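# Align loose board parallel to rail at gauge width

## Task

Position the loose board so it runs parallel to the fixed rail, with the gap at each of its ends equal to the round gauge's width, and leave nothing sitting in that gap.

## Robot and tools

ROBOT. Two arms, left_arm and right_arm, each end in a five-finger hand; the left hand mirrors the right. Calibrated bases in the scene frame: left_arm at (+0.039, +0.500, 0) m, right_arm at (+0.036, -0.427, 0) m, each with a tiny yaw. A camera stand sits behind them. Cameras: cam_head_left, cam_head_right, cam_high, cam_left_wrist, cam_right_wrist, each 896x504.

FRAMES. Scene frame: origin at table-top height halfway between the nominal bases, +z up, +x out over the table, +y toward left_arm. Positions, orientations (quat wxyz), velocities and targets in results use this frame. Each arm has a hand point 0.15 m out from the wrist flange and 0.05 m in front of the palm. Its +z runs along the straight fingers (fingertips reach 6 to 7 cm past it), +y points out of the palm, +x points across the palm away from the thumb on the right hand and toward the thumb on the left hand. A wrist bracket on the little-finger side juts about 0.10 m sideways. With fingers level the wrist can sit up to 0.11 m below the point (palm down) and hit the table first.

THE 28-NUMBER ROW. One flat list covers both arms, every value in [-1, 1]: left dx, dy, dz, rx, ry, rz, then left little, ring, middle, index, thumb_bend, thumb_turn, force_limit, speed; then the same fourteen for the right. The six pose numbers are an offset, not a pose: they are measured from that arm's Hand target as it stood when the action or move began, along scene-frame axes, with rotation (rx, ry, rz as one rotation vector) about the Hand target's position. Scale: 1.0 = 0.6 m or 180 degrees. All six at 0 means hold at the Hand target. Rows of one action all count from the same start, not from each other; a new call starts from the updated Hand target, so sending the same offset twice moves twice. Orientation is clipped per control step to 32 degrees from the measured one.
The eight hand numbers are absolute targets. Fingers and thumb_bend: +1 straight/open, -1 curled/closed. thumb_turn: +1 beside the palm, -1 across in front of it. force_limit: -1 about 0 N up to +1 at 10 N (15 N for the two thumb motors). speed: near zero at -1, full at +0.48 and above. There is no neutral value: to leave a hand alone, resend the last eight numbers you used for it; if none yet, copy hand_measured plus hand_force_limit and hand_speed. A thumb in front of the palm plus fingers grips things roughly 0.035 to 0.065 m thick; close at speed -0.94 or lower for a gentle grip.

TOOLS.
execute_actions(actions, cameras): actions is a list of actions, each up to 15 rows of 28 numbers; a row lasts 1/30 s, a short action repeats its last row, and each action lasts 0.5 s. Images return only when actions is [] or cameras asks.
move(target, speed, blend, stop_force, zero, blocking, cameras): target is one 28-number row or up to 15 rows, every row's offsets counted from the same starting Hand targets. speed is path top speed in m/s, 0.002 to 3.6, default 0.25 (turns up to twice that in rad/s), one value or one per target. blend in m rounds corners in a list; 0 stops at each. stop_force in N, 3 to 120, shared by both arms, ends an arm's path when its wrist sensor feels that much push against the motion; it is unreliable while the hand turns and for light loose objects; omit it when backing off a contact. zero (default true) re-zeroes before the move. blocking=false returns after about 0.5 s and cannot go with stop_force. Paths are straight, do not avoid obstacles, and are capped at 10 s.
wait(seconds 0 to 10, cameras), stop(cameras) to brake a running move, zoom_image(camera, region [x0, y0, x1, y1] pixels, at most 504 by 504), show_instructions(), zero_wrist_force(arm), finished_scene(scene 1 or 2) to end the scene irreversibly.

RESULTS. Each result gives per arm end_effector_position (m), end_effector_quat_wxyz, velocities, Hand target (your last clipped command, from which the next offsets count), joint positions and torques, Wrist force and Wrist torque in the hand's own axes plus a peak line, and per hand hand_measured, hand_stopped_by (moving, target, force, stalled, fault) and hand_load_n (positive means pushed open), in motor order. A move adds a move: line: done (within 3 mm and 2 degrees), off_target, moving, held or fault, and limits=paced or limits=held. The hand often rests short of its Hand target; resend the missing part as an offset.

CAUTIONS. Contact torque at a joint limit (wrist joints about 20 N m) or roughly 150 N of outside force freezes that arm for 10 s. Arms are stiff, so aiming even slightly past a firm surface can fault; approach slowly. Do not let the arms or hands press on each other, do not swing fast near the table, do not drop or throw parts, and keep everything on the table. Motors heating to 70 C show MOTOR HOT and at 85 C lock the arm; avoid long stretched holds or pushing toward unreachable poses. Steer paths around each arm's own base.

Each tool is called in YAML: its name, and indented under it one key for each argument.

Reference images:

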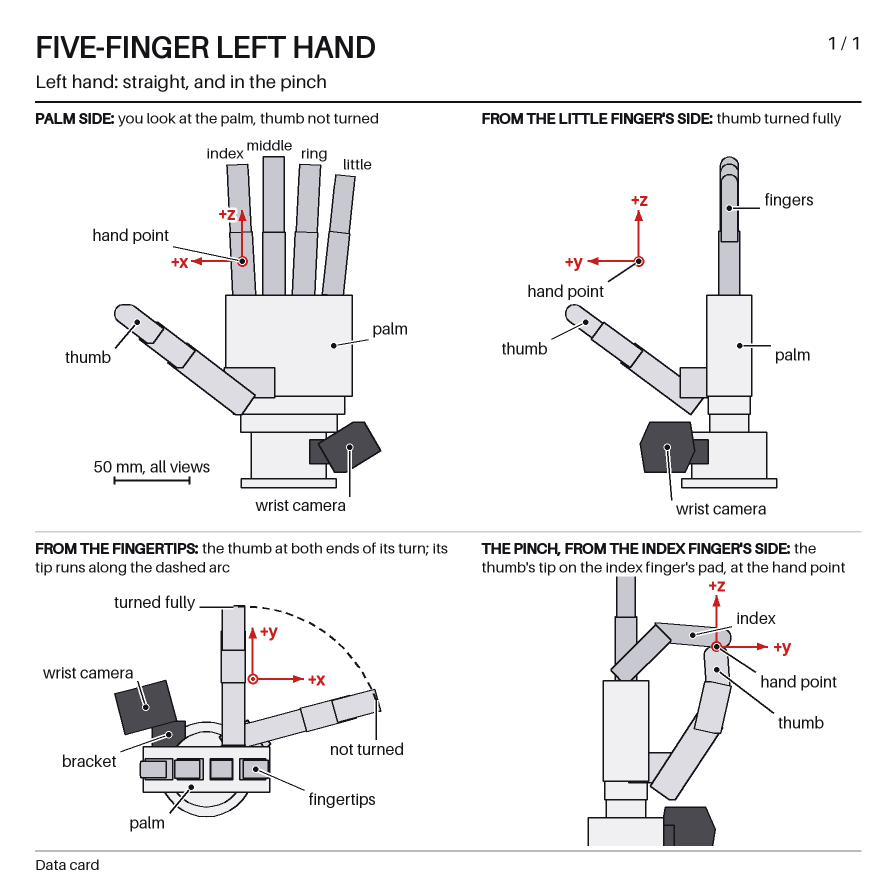

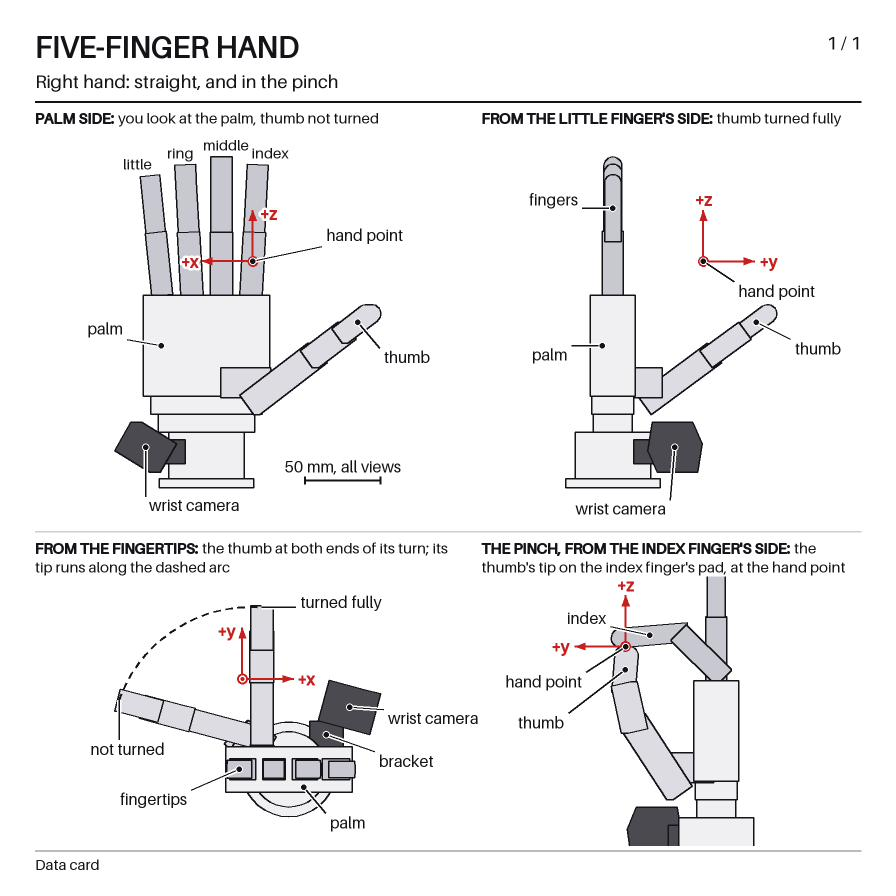

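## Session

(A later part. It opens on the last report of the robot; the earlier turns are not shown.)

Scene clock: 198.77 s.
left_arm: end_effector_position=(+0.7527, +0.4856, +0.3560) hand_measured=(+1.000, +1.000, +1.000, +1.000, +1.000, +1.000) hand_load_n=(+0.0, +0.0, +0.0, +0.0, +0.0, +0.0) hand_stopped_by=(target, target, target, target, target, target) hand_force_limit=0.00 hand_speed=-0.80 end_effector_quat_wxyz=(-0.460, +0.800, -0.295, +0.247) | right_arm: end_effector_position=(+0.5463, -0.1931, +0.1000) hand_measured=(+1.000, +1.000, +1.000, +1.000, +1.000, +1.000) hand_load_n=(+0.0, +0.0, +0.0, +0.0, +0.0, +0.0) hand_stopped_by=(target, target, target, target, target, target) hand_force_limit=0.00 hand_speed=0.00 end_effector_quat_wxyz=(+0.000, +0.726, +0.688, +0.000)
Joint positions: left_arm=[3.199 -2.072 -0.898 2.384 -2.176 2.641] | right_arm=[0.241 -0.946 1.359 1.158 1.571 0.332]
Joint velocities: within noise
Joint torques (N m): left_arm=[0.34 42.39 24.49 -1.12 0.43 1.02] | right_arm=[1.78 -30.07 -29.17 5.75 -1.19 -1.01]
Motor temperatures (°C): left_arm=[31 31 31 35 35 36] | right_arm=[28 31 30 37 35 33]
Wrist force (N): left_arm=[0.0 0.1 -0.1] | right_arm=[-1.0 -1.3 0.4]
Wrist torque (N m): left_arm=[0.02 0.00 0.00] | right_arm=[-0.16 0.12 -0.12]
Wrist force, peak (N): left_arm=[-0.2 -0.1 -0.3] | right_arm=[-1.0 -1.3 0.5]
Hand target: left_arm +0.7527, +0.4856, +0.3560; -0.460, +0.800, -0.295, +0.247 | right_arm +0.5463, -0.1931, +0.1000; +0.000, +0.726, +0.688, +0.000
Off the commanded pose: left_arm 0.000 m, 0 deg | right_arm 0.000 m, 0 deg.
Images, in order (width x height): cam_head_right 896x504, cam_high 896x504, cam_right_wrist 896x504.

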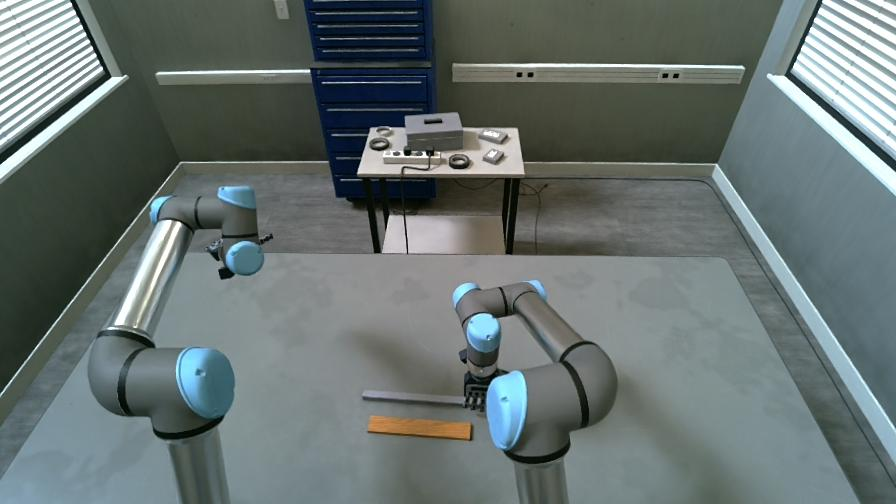

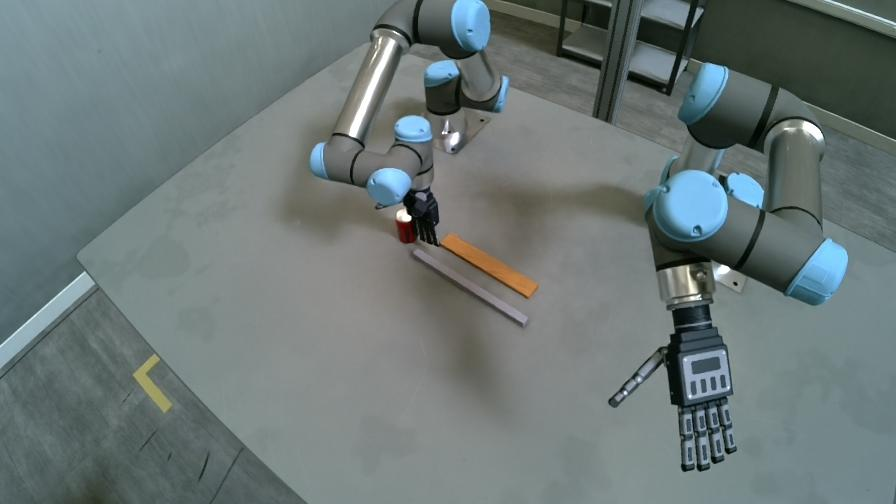

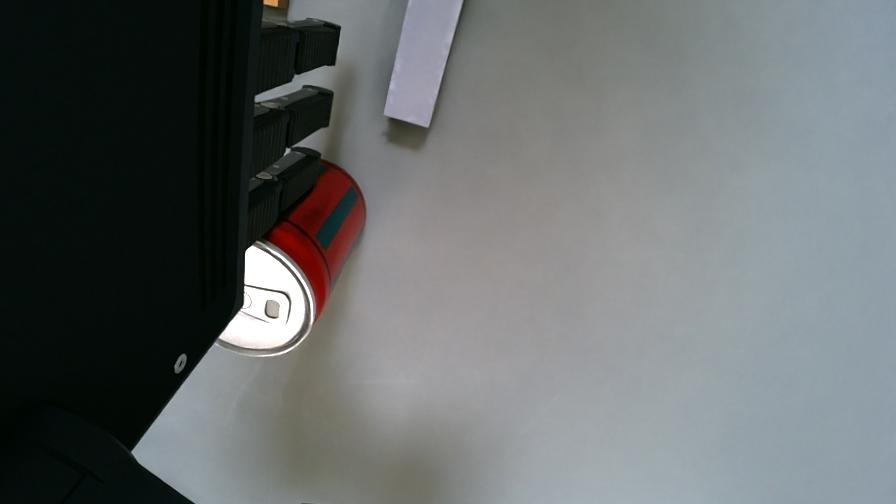

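move:
  target:
    - [0,0,0,0,0,0,1,1,1,1,1,1,0,-0.8,0.0013,0.025,0,0,0,0,1,1,1,1,1,1,0,0]
    - [0,0,0,0,0,0,1,1,1,1,1,1,0,-0.8,0.0013,0.025,0.2,0,0,0,1,1,1,1,1,1,0,0]
  speed: [0.05,0.25]
  cameras: ["cam_high"]

move:
  target:
    - [0,0,0,0,0,0,1,1,1,1,1,1,0,-0.8,-0.1443,0.0843,0,0,0,0,1,1,1,1,1,1,0,0]
    - [0,0,0,0,0,0,1,1,1,1,1,1,0,-0.8,-0.1443,0.0843,-0.2442,0,0,0,1,1,1,1,1,1,0,0]
  speed: [0.25,0.15]
  cameras: ["cam_right_wrist","cam_high"]

Scene clock: 202.43 s.
left_arm: end_effector_position=(+0.7527, +0.4856, +0.3560) hand_measured=(+1.000, +1.000, +1.000, +1.000, +1.000, +1.000) hand_load_n=(+0.0, +0.0, +0.0, +0.0, +0.5, +0.0) hand_stopped_by=(target, target, target, target, target, target) hand_force_limit=0.00 hand_speed=-0.80 end_effector_quat_wxyz=(-0.460, +0.800, -0.295, +0.247) | right_arm: end_effector_position=(+0.5471, -0.1781, +0.2199) hand_measured=(+1.000, +1.000, +1.000, +1.000, +1.000, +1.000) hand_load_n=(+0.0, +0.0, +0.0, +0.0, +0.0, +0.0) hand_stopped_by=(target, target, target, target, target, target) hand_force_limit=0.00 hand_speed=0.00 end_effector_quat_wxyz=(+0.000, +0.726, +0.688, +0.000)
Joint positions: left_arm=[3.199 -2.072 -0.898 2.384 -2.176 2.641] | right_arm=[0.269 -1.005 1.136 1.439 1.571 0.36]
Joint torques (N m): left_arm=[0 42.84 24.97 -0.65 0.28 1.2] | right_arm=[-1.89 -36.38 -29.46 5.35 1.17 0.66]
Wrist force (N): left_arm=[0.1 0.1 -0.2] | right_arm=[-0.8 -1.1 0.6]
Wrist torque (N m): left_arm=[0.02 -0.03 0.00] | right_arm=[-0.14 0.07 -0.27]
Wrist force, peak (N): left_arm=[0.3 -0.1 -0.3] | right_arm=[-1.0 -0.9 2.6]
Hand target: left_arm +0.7527, +0.4856, +0.3560; -0.460, +0.800, -0.295, +0.247 | right_arm +0.5471, -0.1781, +0.2200; +0.000, +0.726, +0.688, +0.000
Off the commanded pose: left_arm 0.000 m, 0 deg | right_arm 0.000 m, 0 deg.
move: done
Images, in order (width x height): cam_high 896x504.

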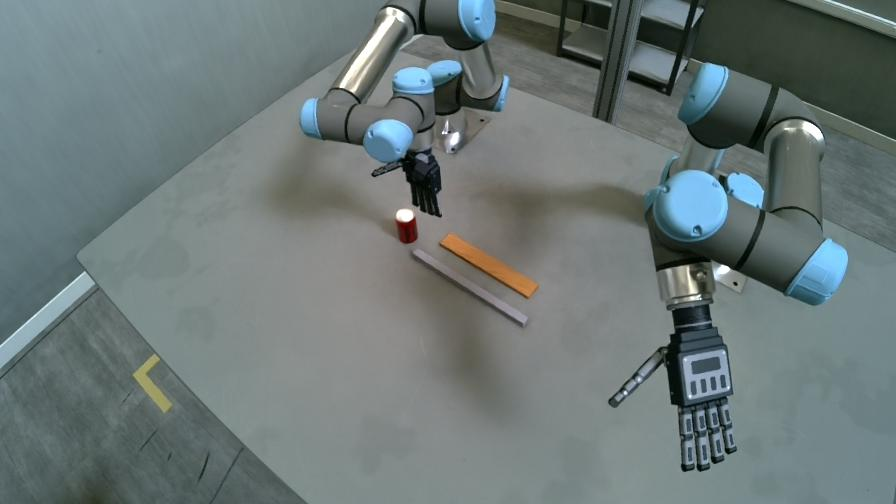

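Scene clock: 204.70 s.
left_arm: end_effector_position=(+0.7527, +0.4856, +0.3560) hand_measured=(+1.000, +1.000, +1.000, +1.000, +1.000, +1.000) hand_load_n=(+0.0, +0.0, +0.0, +0.0, +0.0, +0.0) hand_stopped_by=(target, target, target, target, target, target) hand_force_limit=0.00 hand_speed=-0.80 end_effector_quat_wxyz=(-0.460, +0.800, -0.295, +0.247) | right_arm: end_effector_position=(+0.4605, -0.1275, +0.0735) hand_measured=(+1.000, +1.000, +1.000, +1.000, +1.000, +1.000) hand_load_n=(+0.0, +0.0, +0.0, +0.0, +0.0, +0.0) hand_stopped_by=(target, target, target, target, target, target) hand_force_limit=0.00 hand_speed=0.00 end_effector_quat_wxyz=(+0.000, +0.726, +0.688, +0.000)
Joint positions: left_arm=[3.199 -2.072 -0.898 2.384 -2.176 2.641] | right_arm=[0.429 -0.984 1.499 1.057 1.571 0.52]
Joint torques (N m): left_arm=[0.45 43.18 24.06 -1.05 0.65 1.15] | right_arm=[5.35 -49.15 -23.06 1.89 1.26 -0.92]
Wrist force (N): left_arm=[0.0 -0.1 -0.1] | right_arm=[-1.2 -1.0 0.3]
Wrist torque (N m): left_arm=[-0.01 -0.01 0.00] | right_arm=[-0.09 0.13 -0.30]
Wrist force, peak (N): left_arm=[0.3 0.0 -0.2] | right_arm=[0.1 -2.9 0.4]
Hand target: left_arm +0.7527, +0.4856, +0.3560; -0.460, +0.800, -0.295, +0.247 | right_arm +0.4605, -0.1275, +0.0735; +0.000, +0.726, +0.688, +0.000
Off the commanded pose: left_arm 0.000 m, 0 deg | right_arm 0.000 m, 0 deg.
move: done
Images, in order (width x height): cam_high 896x504, cam_right_wrist 896x504.

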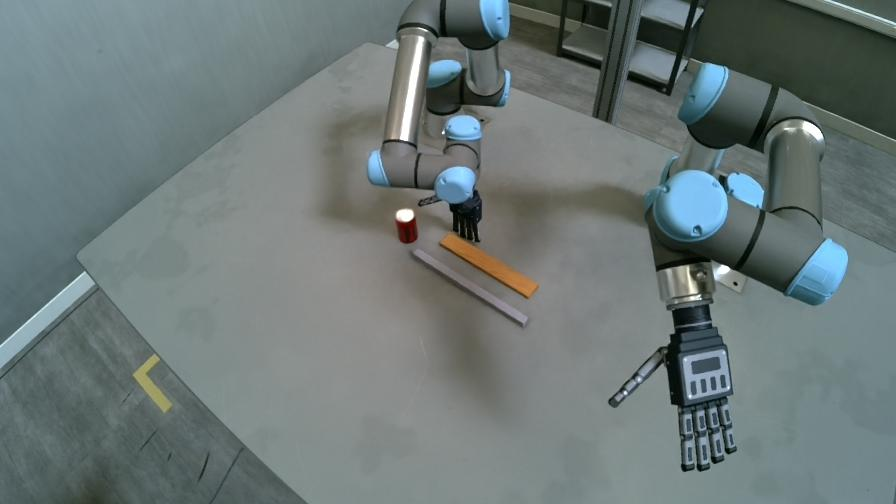

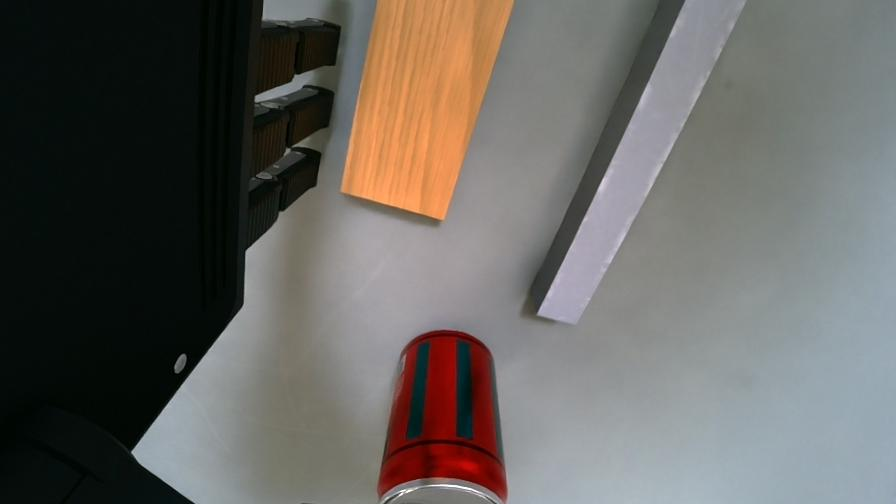

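zoom_image:
  camera: "cam_right_wrist"
  region: [620, 30, 720, 90]

zoom_image:
  camera: "cam_right_wrist"
  region: [440, 30, 540, 90]

zoom_image:
  camera: "cam_right_wrist"
  region: [310, 30, 410, 90]

move:
  target:
    - [0,0,0,0,0,0,1,1,1,1,1,1,0,-0.8,-0.02,0,0.15,0,0,0,1,1,1,1,1,1,0,0]
    - [0,0,0,0,0,0,1,1,1,1,1,1,0,-0.8,0.0177,0.3317,0.15,0,0,0,1,1,1,1,1,1,0,0]
    - [0,0,0,0,0,0,1,1,1,1,1,1,0,-0.8,0.0177,0.3317,0.0,0,0,0,1,1,1,1,1,1,0,0]
  speed: [0.15,0.2,0.15]
  cameras: ["cam_right_wrist","cam_high"]

zoom_image:
  camera: "cam_right_wrist"
  region: [620, 30, 720, 90]

zoom_image:
  camera: "cam_right_wrist"
  region: [440, 30, 540, 90]

zoom_image:
  camera: "cam_right_wrist"
  region: [310, 30, 410, 90]

Scaled by 5.040 from the camera's 896x504 image, which has a finer 1280x720 frame.

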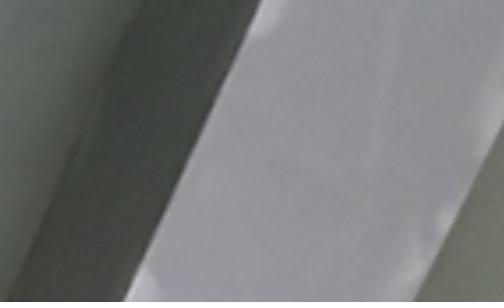

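Scaled by 5.040 from the camera's 896x504 image, which has a finer 1280x720 frame.

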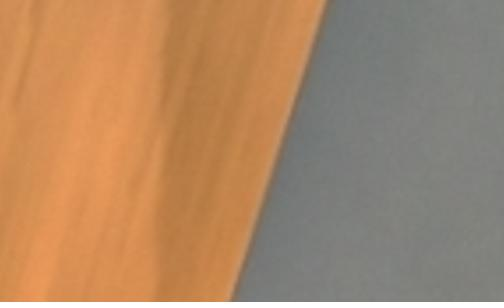

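Scaled by 5.040 from the camera's 896x504 image, which has a finer 1280x720 frame.

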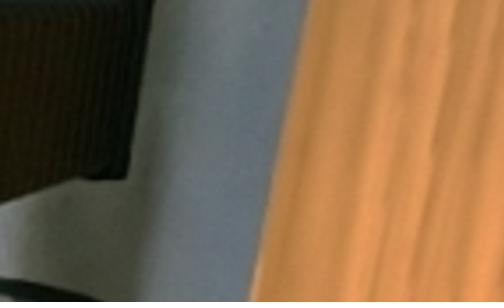

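Scene clock: 209.17 s.
left_arm: end_effector_position=(+0.7527, +0.4856, +0.3560) hand_measured=(+1.000, +1.000, +1.000, +1.000, +1.000, +1.000) hand_load_n=(+0.0, +0.0, +0.0, +0.0, +0.0, +0.0) hand_stopped_by=(target, target, target, target, target, target) hand_force_limit=0.00 hand_speed=-0.80 end_effector_quat_wxyz=(-0.460, +0.800, -0.295, +0.247) | right_arm: end_effector_position=(+0.4711, +0.0715, +0.0735) hand_measured=(+1.000, +1.000, +1.000, +1.000, +1.000, +1.000) hand_load_n=(+0.0, +0.0, +0.0, +0.0, +0.0, +0.0) hand_stopped_by=(target, target, target, target, target, target) hand_force_limit=0.00 hand_speed=0.00 end_effector_quat_wxyz=(+0.000, +0.726, +0.688, +0.000)
Joint positions: left_arm=[3.199 -2.072 -0.898 2.384 -2.176 2.641] | right_arm=[0.712 -0.589 0.781 1.379 1.571 0.803]
Joint torques (N m): left_arm=[0.53 41.16 24.71 -1.09 0.38 1.23] | right_arm=[4.42 -69.49 -19.44 2.09 -0.42 -0.49]
Wrist force (N): left_arm=[0.1 0.0 -0.3] | right_arm=[-0.8 -1.1 0.2]
Wrist torque (N m): left_arm=[0.02 -0.03 0.00] | right_arm=[-0.14 0.04 -0.24]
Wrist force, peak (N): left_arm=[0.1 -0.2 -0.5] | right_arm=[-2.6 -0.9 0.4]
Hand target: left_arm +0.7527, +0.4856, +0.3560; -0.460, +0.800, -0.295, +0.247 | right_arm +0.4711, +0.0715, +0.0735; +0.000, +0.726, +0.688, +0.000
Off the commanded pose: left_arm 0.000 m, 0 deg | right_arm 0.000 m, 0 deg.
move: done
Images, in order (width x height): cam_high 896x504, cam_right_wrist 896x504.

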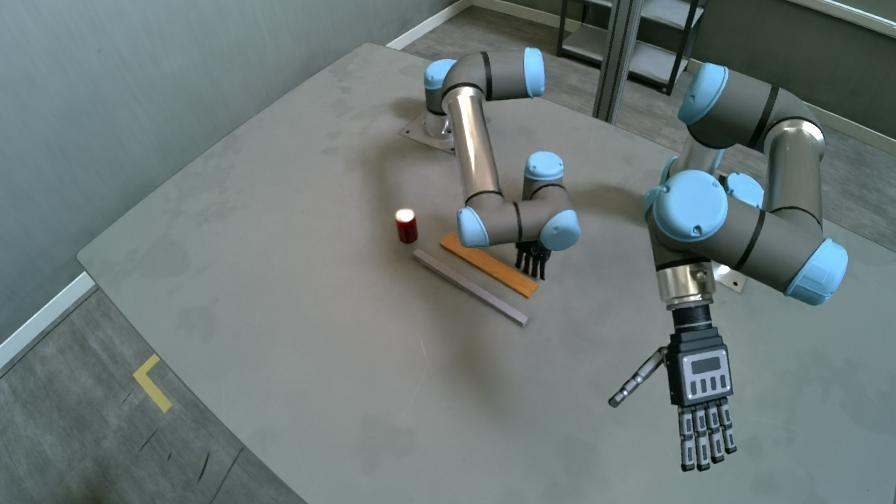

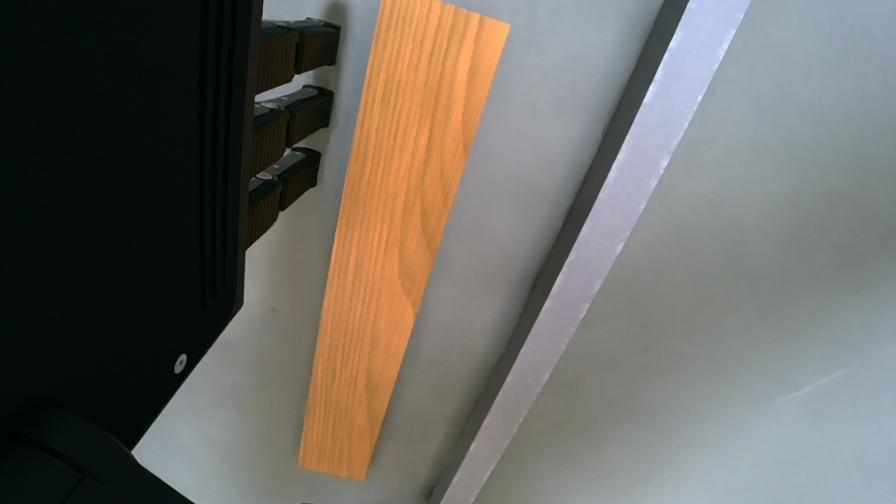

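Scaled by 5.040 from the camera's 896x504 image, which has a finer 1280x720 frame.

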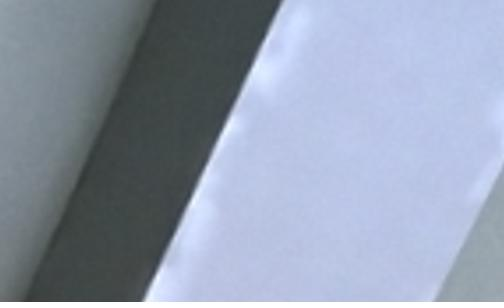

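Scaled by 5.040 from the camera's 896x504 image, which has a finer 1280x720 frame.

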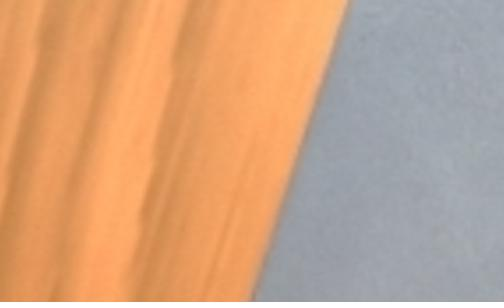

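Scaled by 5.040 from the camera's 896x504 image, which has a finer 1280x720 frame.

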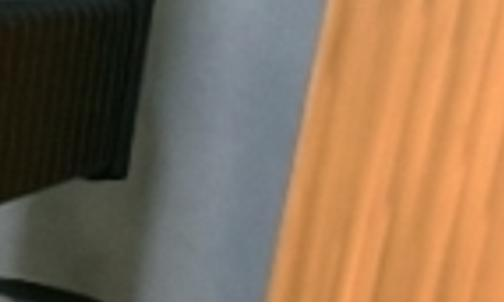

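move:
  target:
    - [0,0,0,0,0,0,1,1,1,1,1,1,0,-0.8,-0.02,0,0.15,0,0,0,1,1,1,1,1,1,0,0]
  speed: 0.15
  cameras: ["cam_high"]

finished_scene:
  scene: 2

Scene clock: 210.97 s.
left_arm: end_effector_position=(+0.7527, +0.4856, +0.3560) hand_measured=(+1.000, +1.000, +1.000, +1.000, +1.000, +1.000) hand_load_n=(+0.0, -0.5, +0.0, +0.0, +0.0, +0.0) hand_stopped_by=(target, target, target, target, target, target) hand_force_limit=0.00 hand_speed=-0.80 end_effector_quat_wxyz=(-0.460, +0.800, -0.295, +0.247) | right_arm: end_effector_position=(+0.4591, +0.0716, +0.1635) hand_measured=(+1.000, +1.000, +1.000, +1.000, +1.000, +1.000) hand_load_n=(+0.0, +0.0, +0.0, +0.0, +0.0, +0.0) hand_stopped_by=(target, target, target, target, target, target) hand_force_limit=0.00 hand_speed=0.00 end_effector_quat_wxyz=(+0.000, +0.726, +0.688, +0.000)
Joint positions: left_arm=[3.199 -2.072 -0.898 2.384 -2.176 2.641] | right_arm=[0.725 -0.647 0.66 1.558 1.571 0.816]
Joint torques (N m): left_arm=[0.37 42.39 23.33 -1.05 0.51 1.16] | right_arm=[-6.71 -42.2 -18.95 2.72 0.19 -0.86]
Wrist force (N): left_arm=[0.1 0.0 -0.1] | right_arm=[-0.8 -0.8 0.3]
Wrist torque (N m): left_arm=[0.00 -0.02 0.01] | right_arm=[-0.10 0.03 -0.21]
Wrist force, peak (N): left_arm=[0.2 0.1 -0.4] | right_arm=[-0.7 -0.5 1.8]
Hand target: left_arm +0.7527, +0.4856, +0.3560; -0.460, +0.800, -0.295, +0.247 | right_arm +0.4591, +0.0715, +0.1635; +0.000, +0.726, +0.688, +0.000
Off the commanded pose: left_arm 0.000 m, 0 deg | right_arm 0.000 m, 0 deg.
move: done
Images, in order (width x height): cam_high 896x504.

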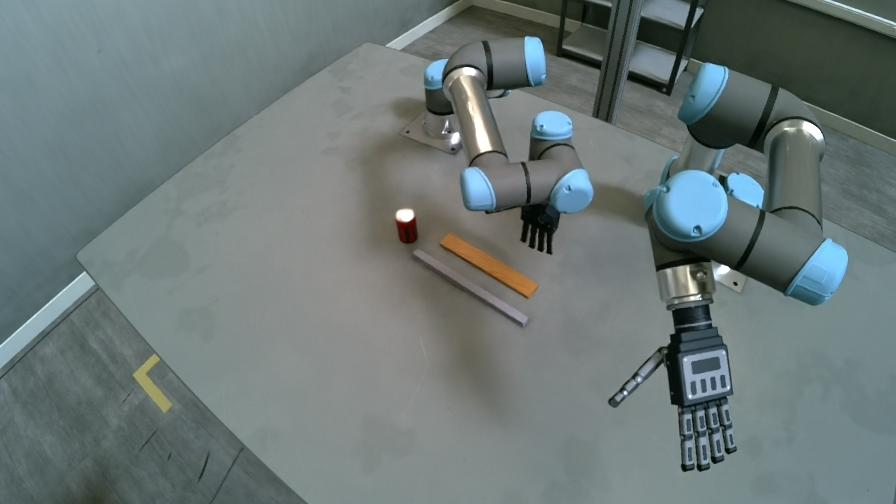

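The scene is finished: the task was done.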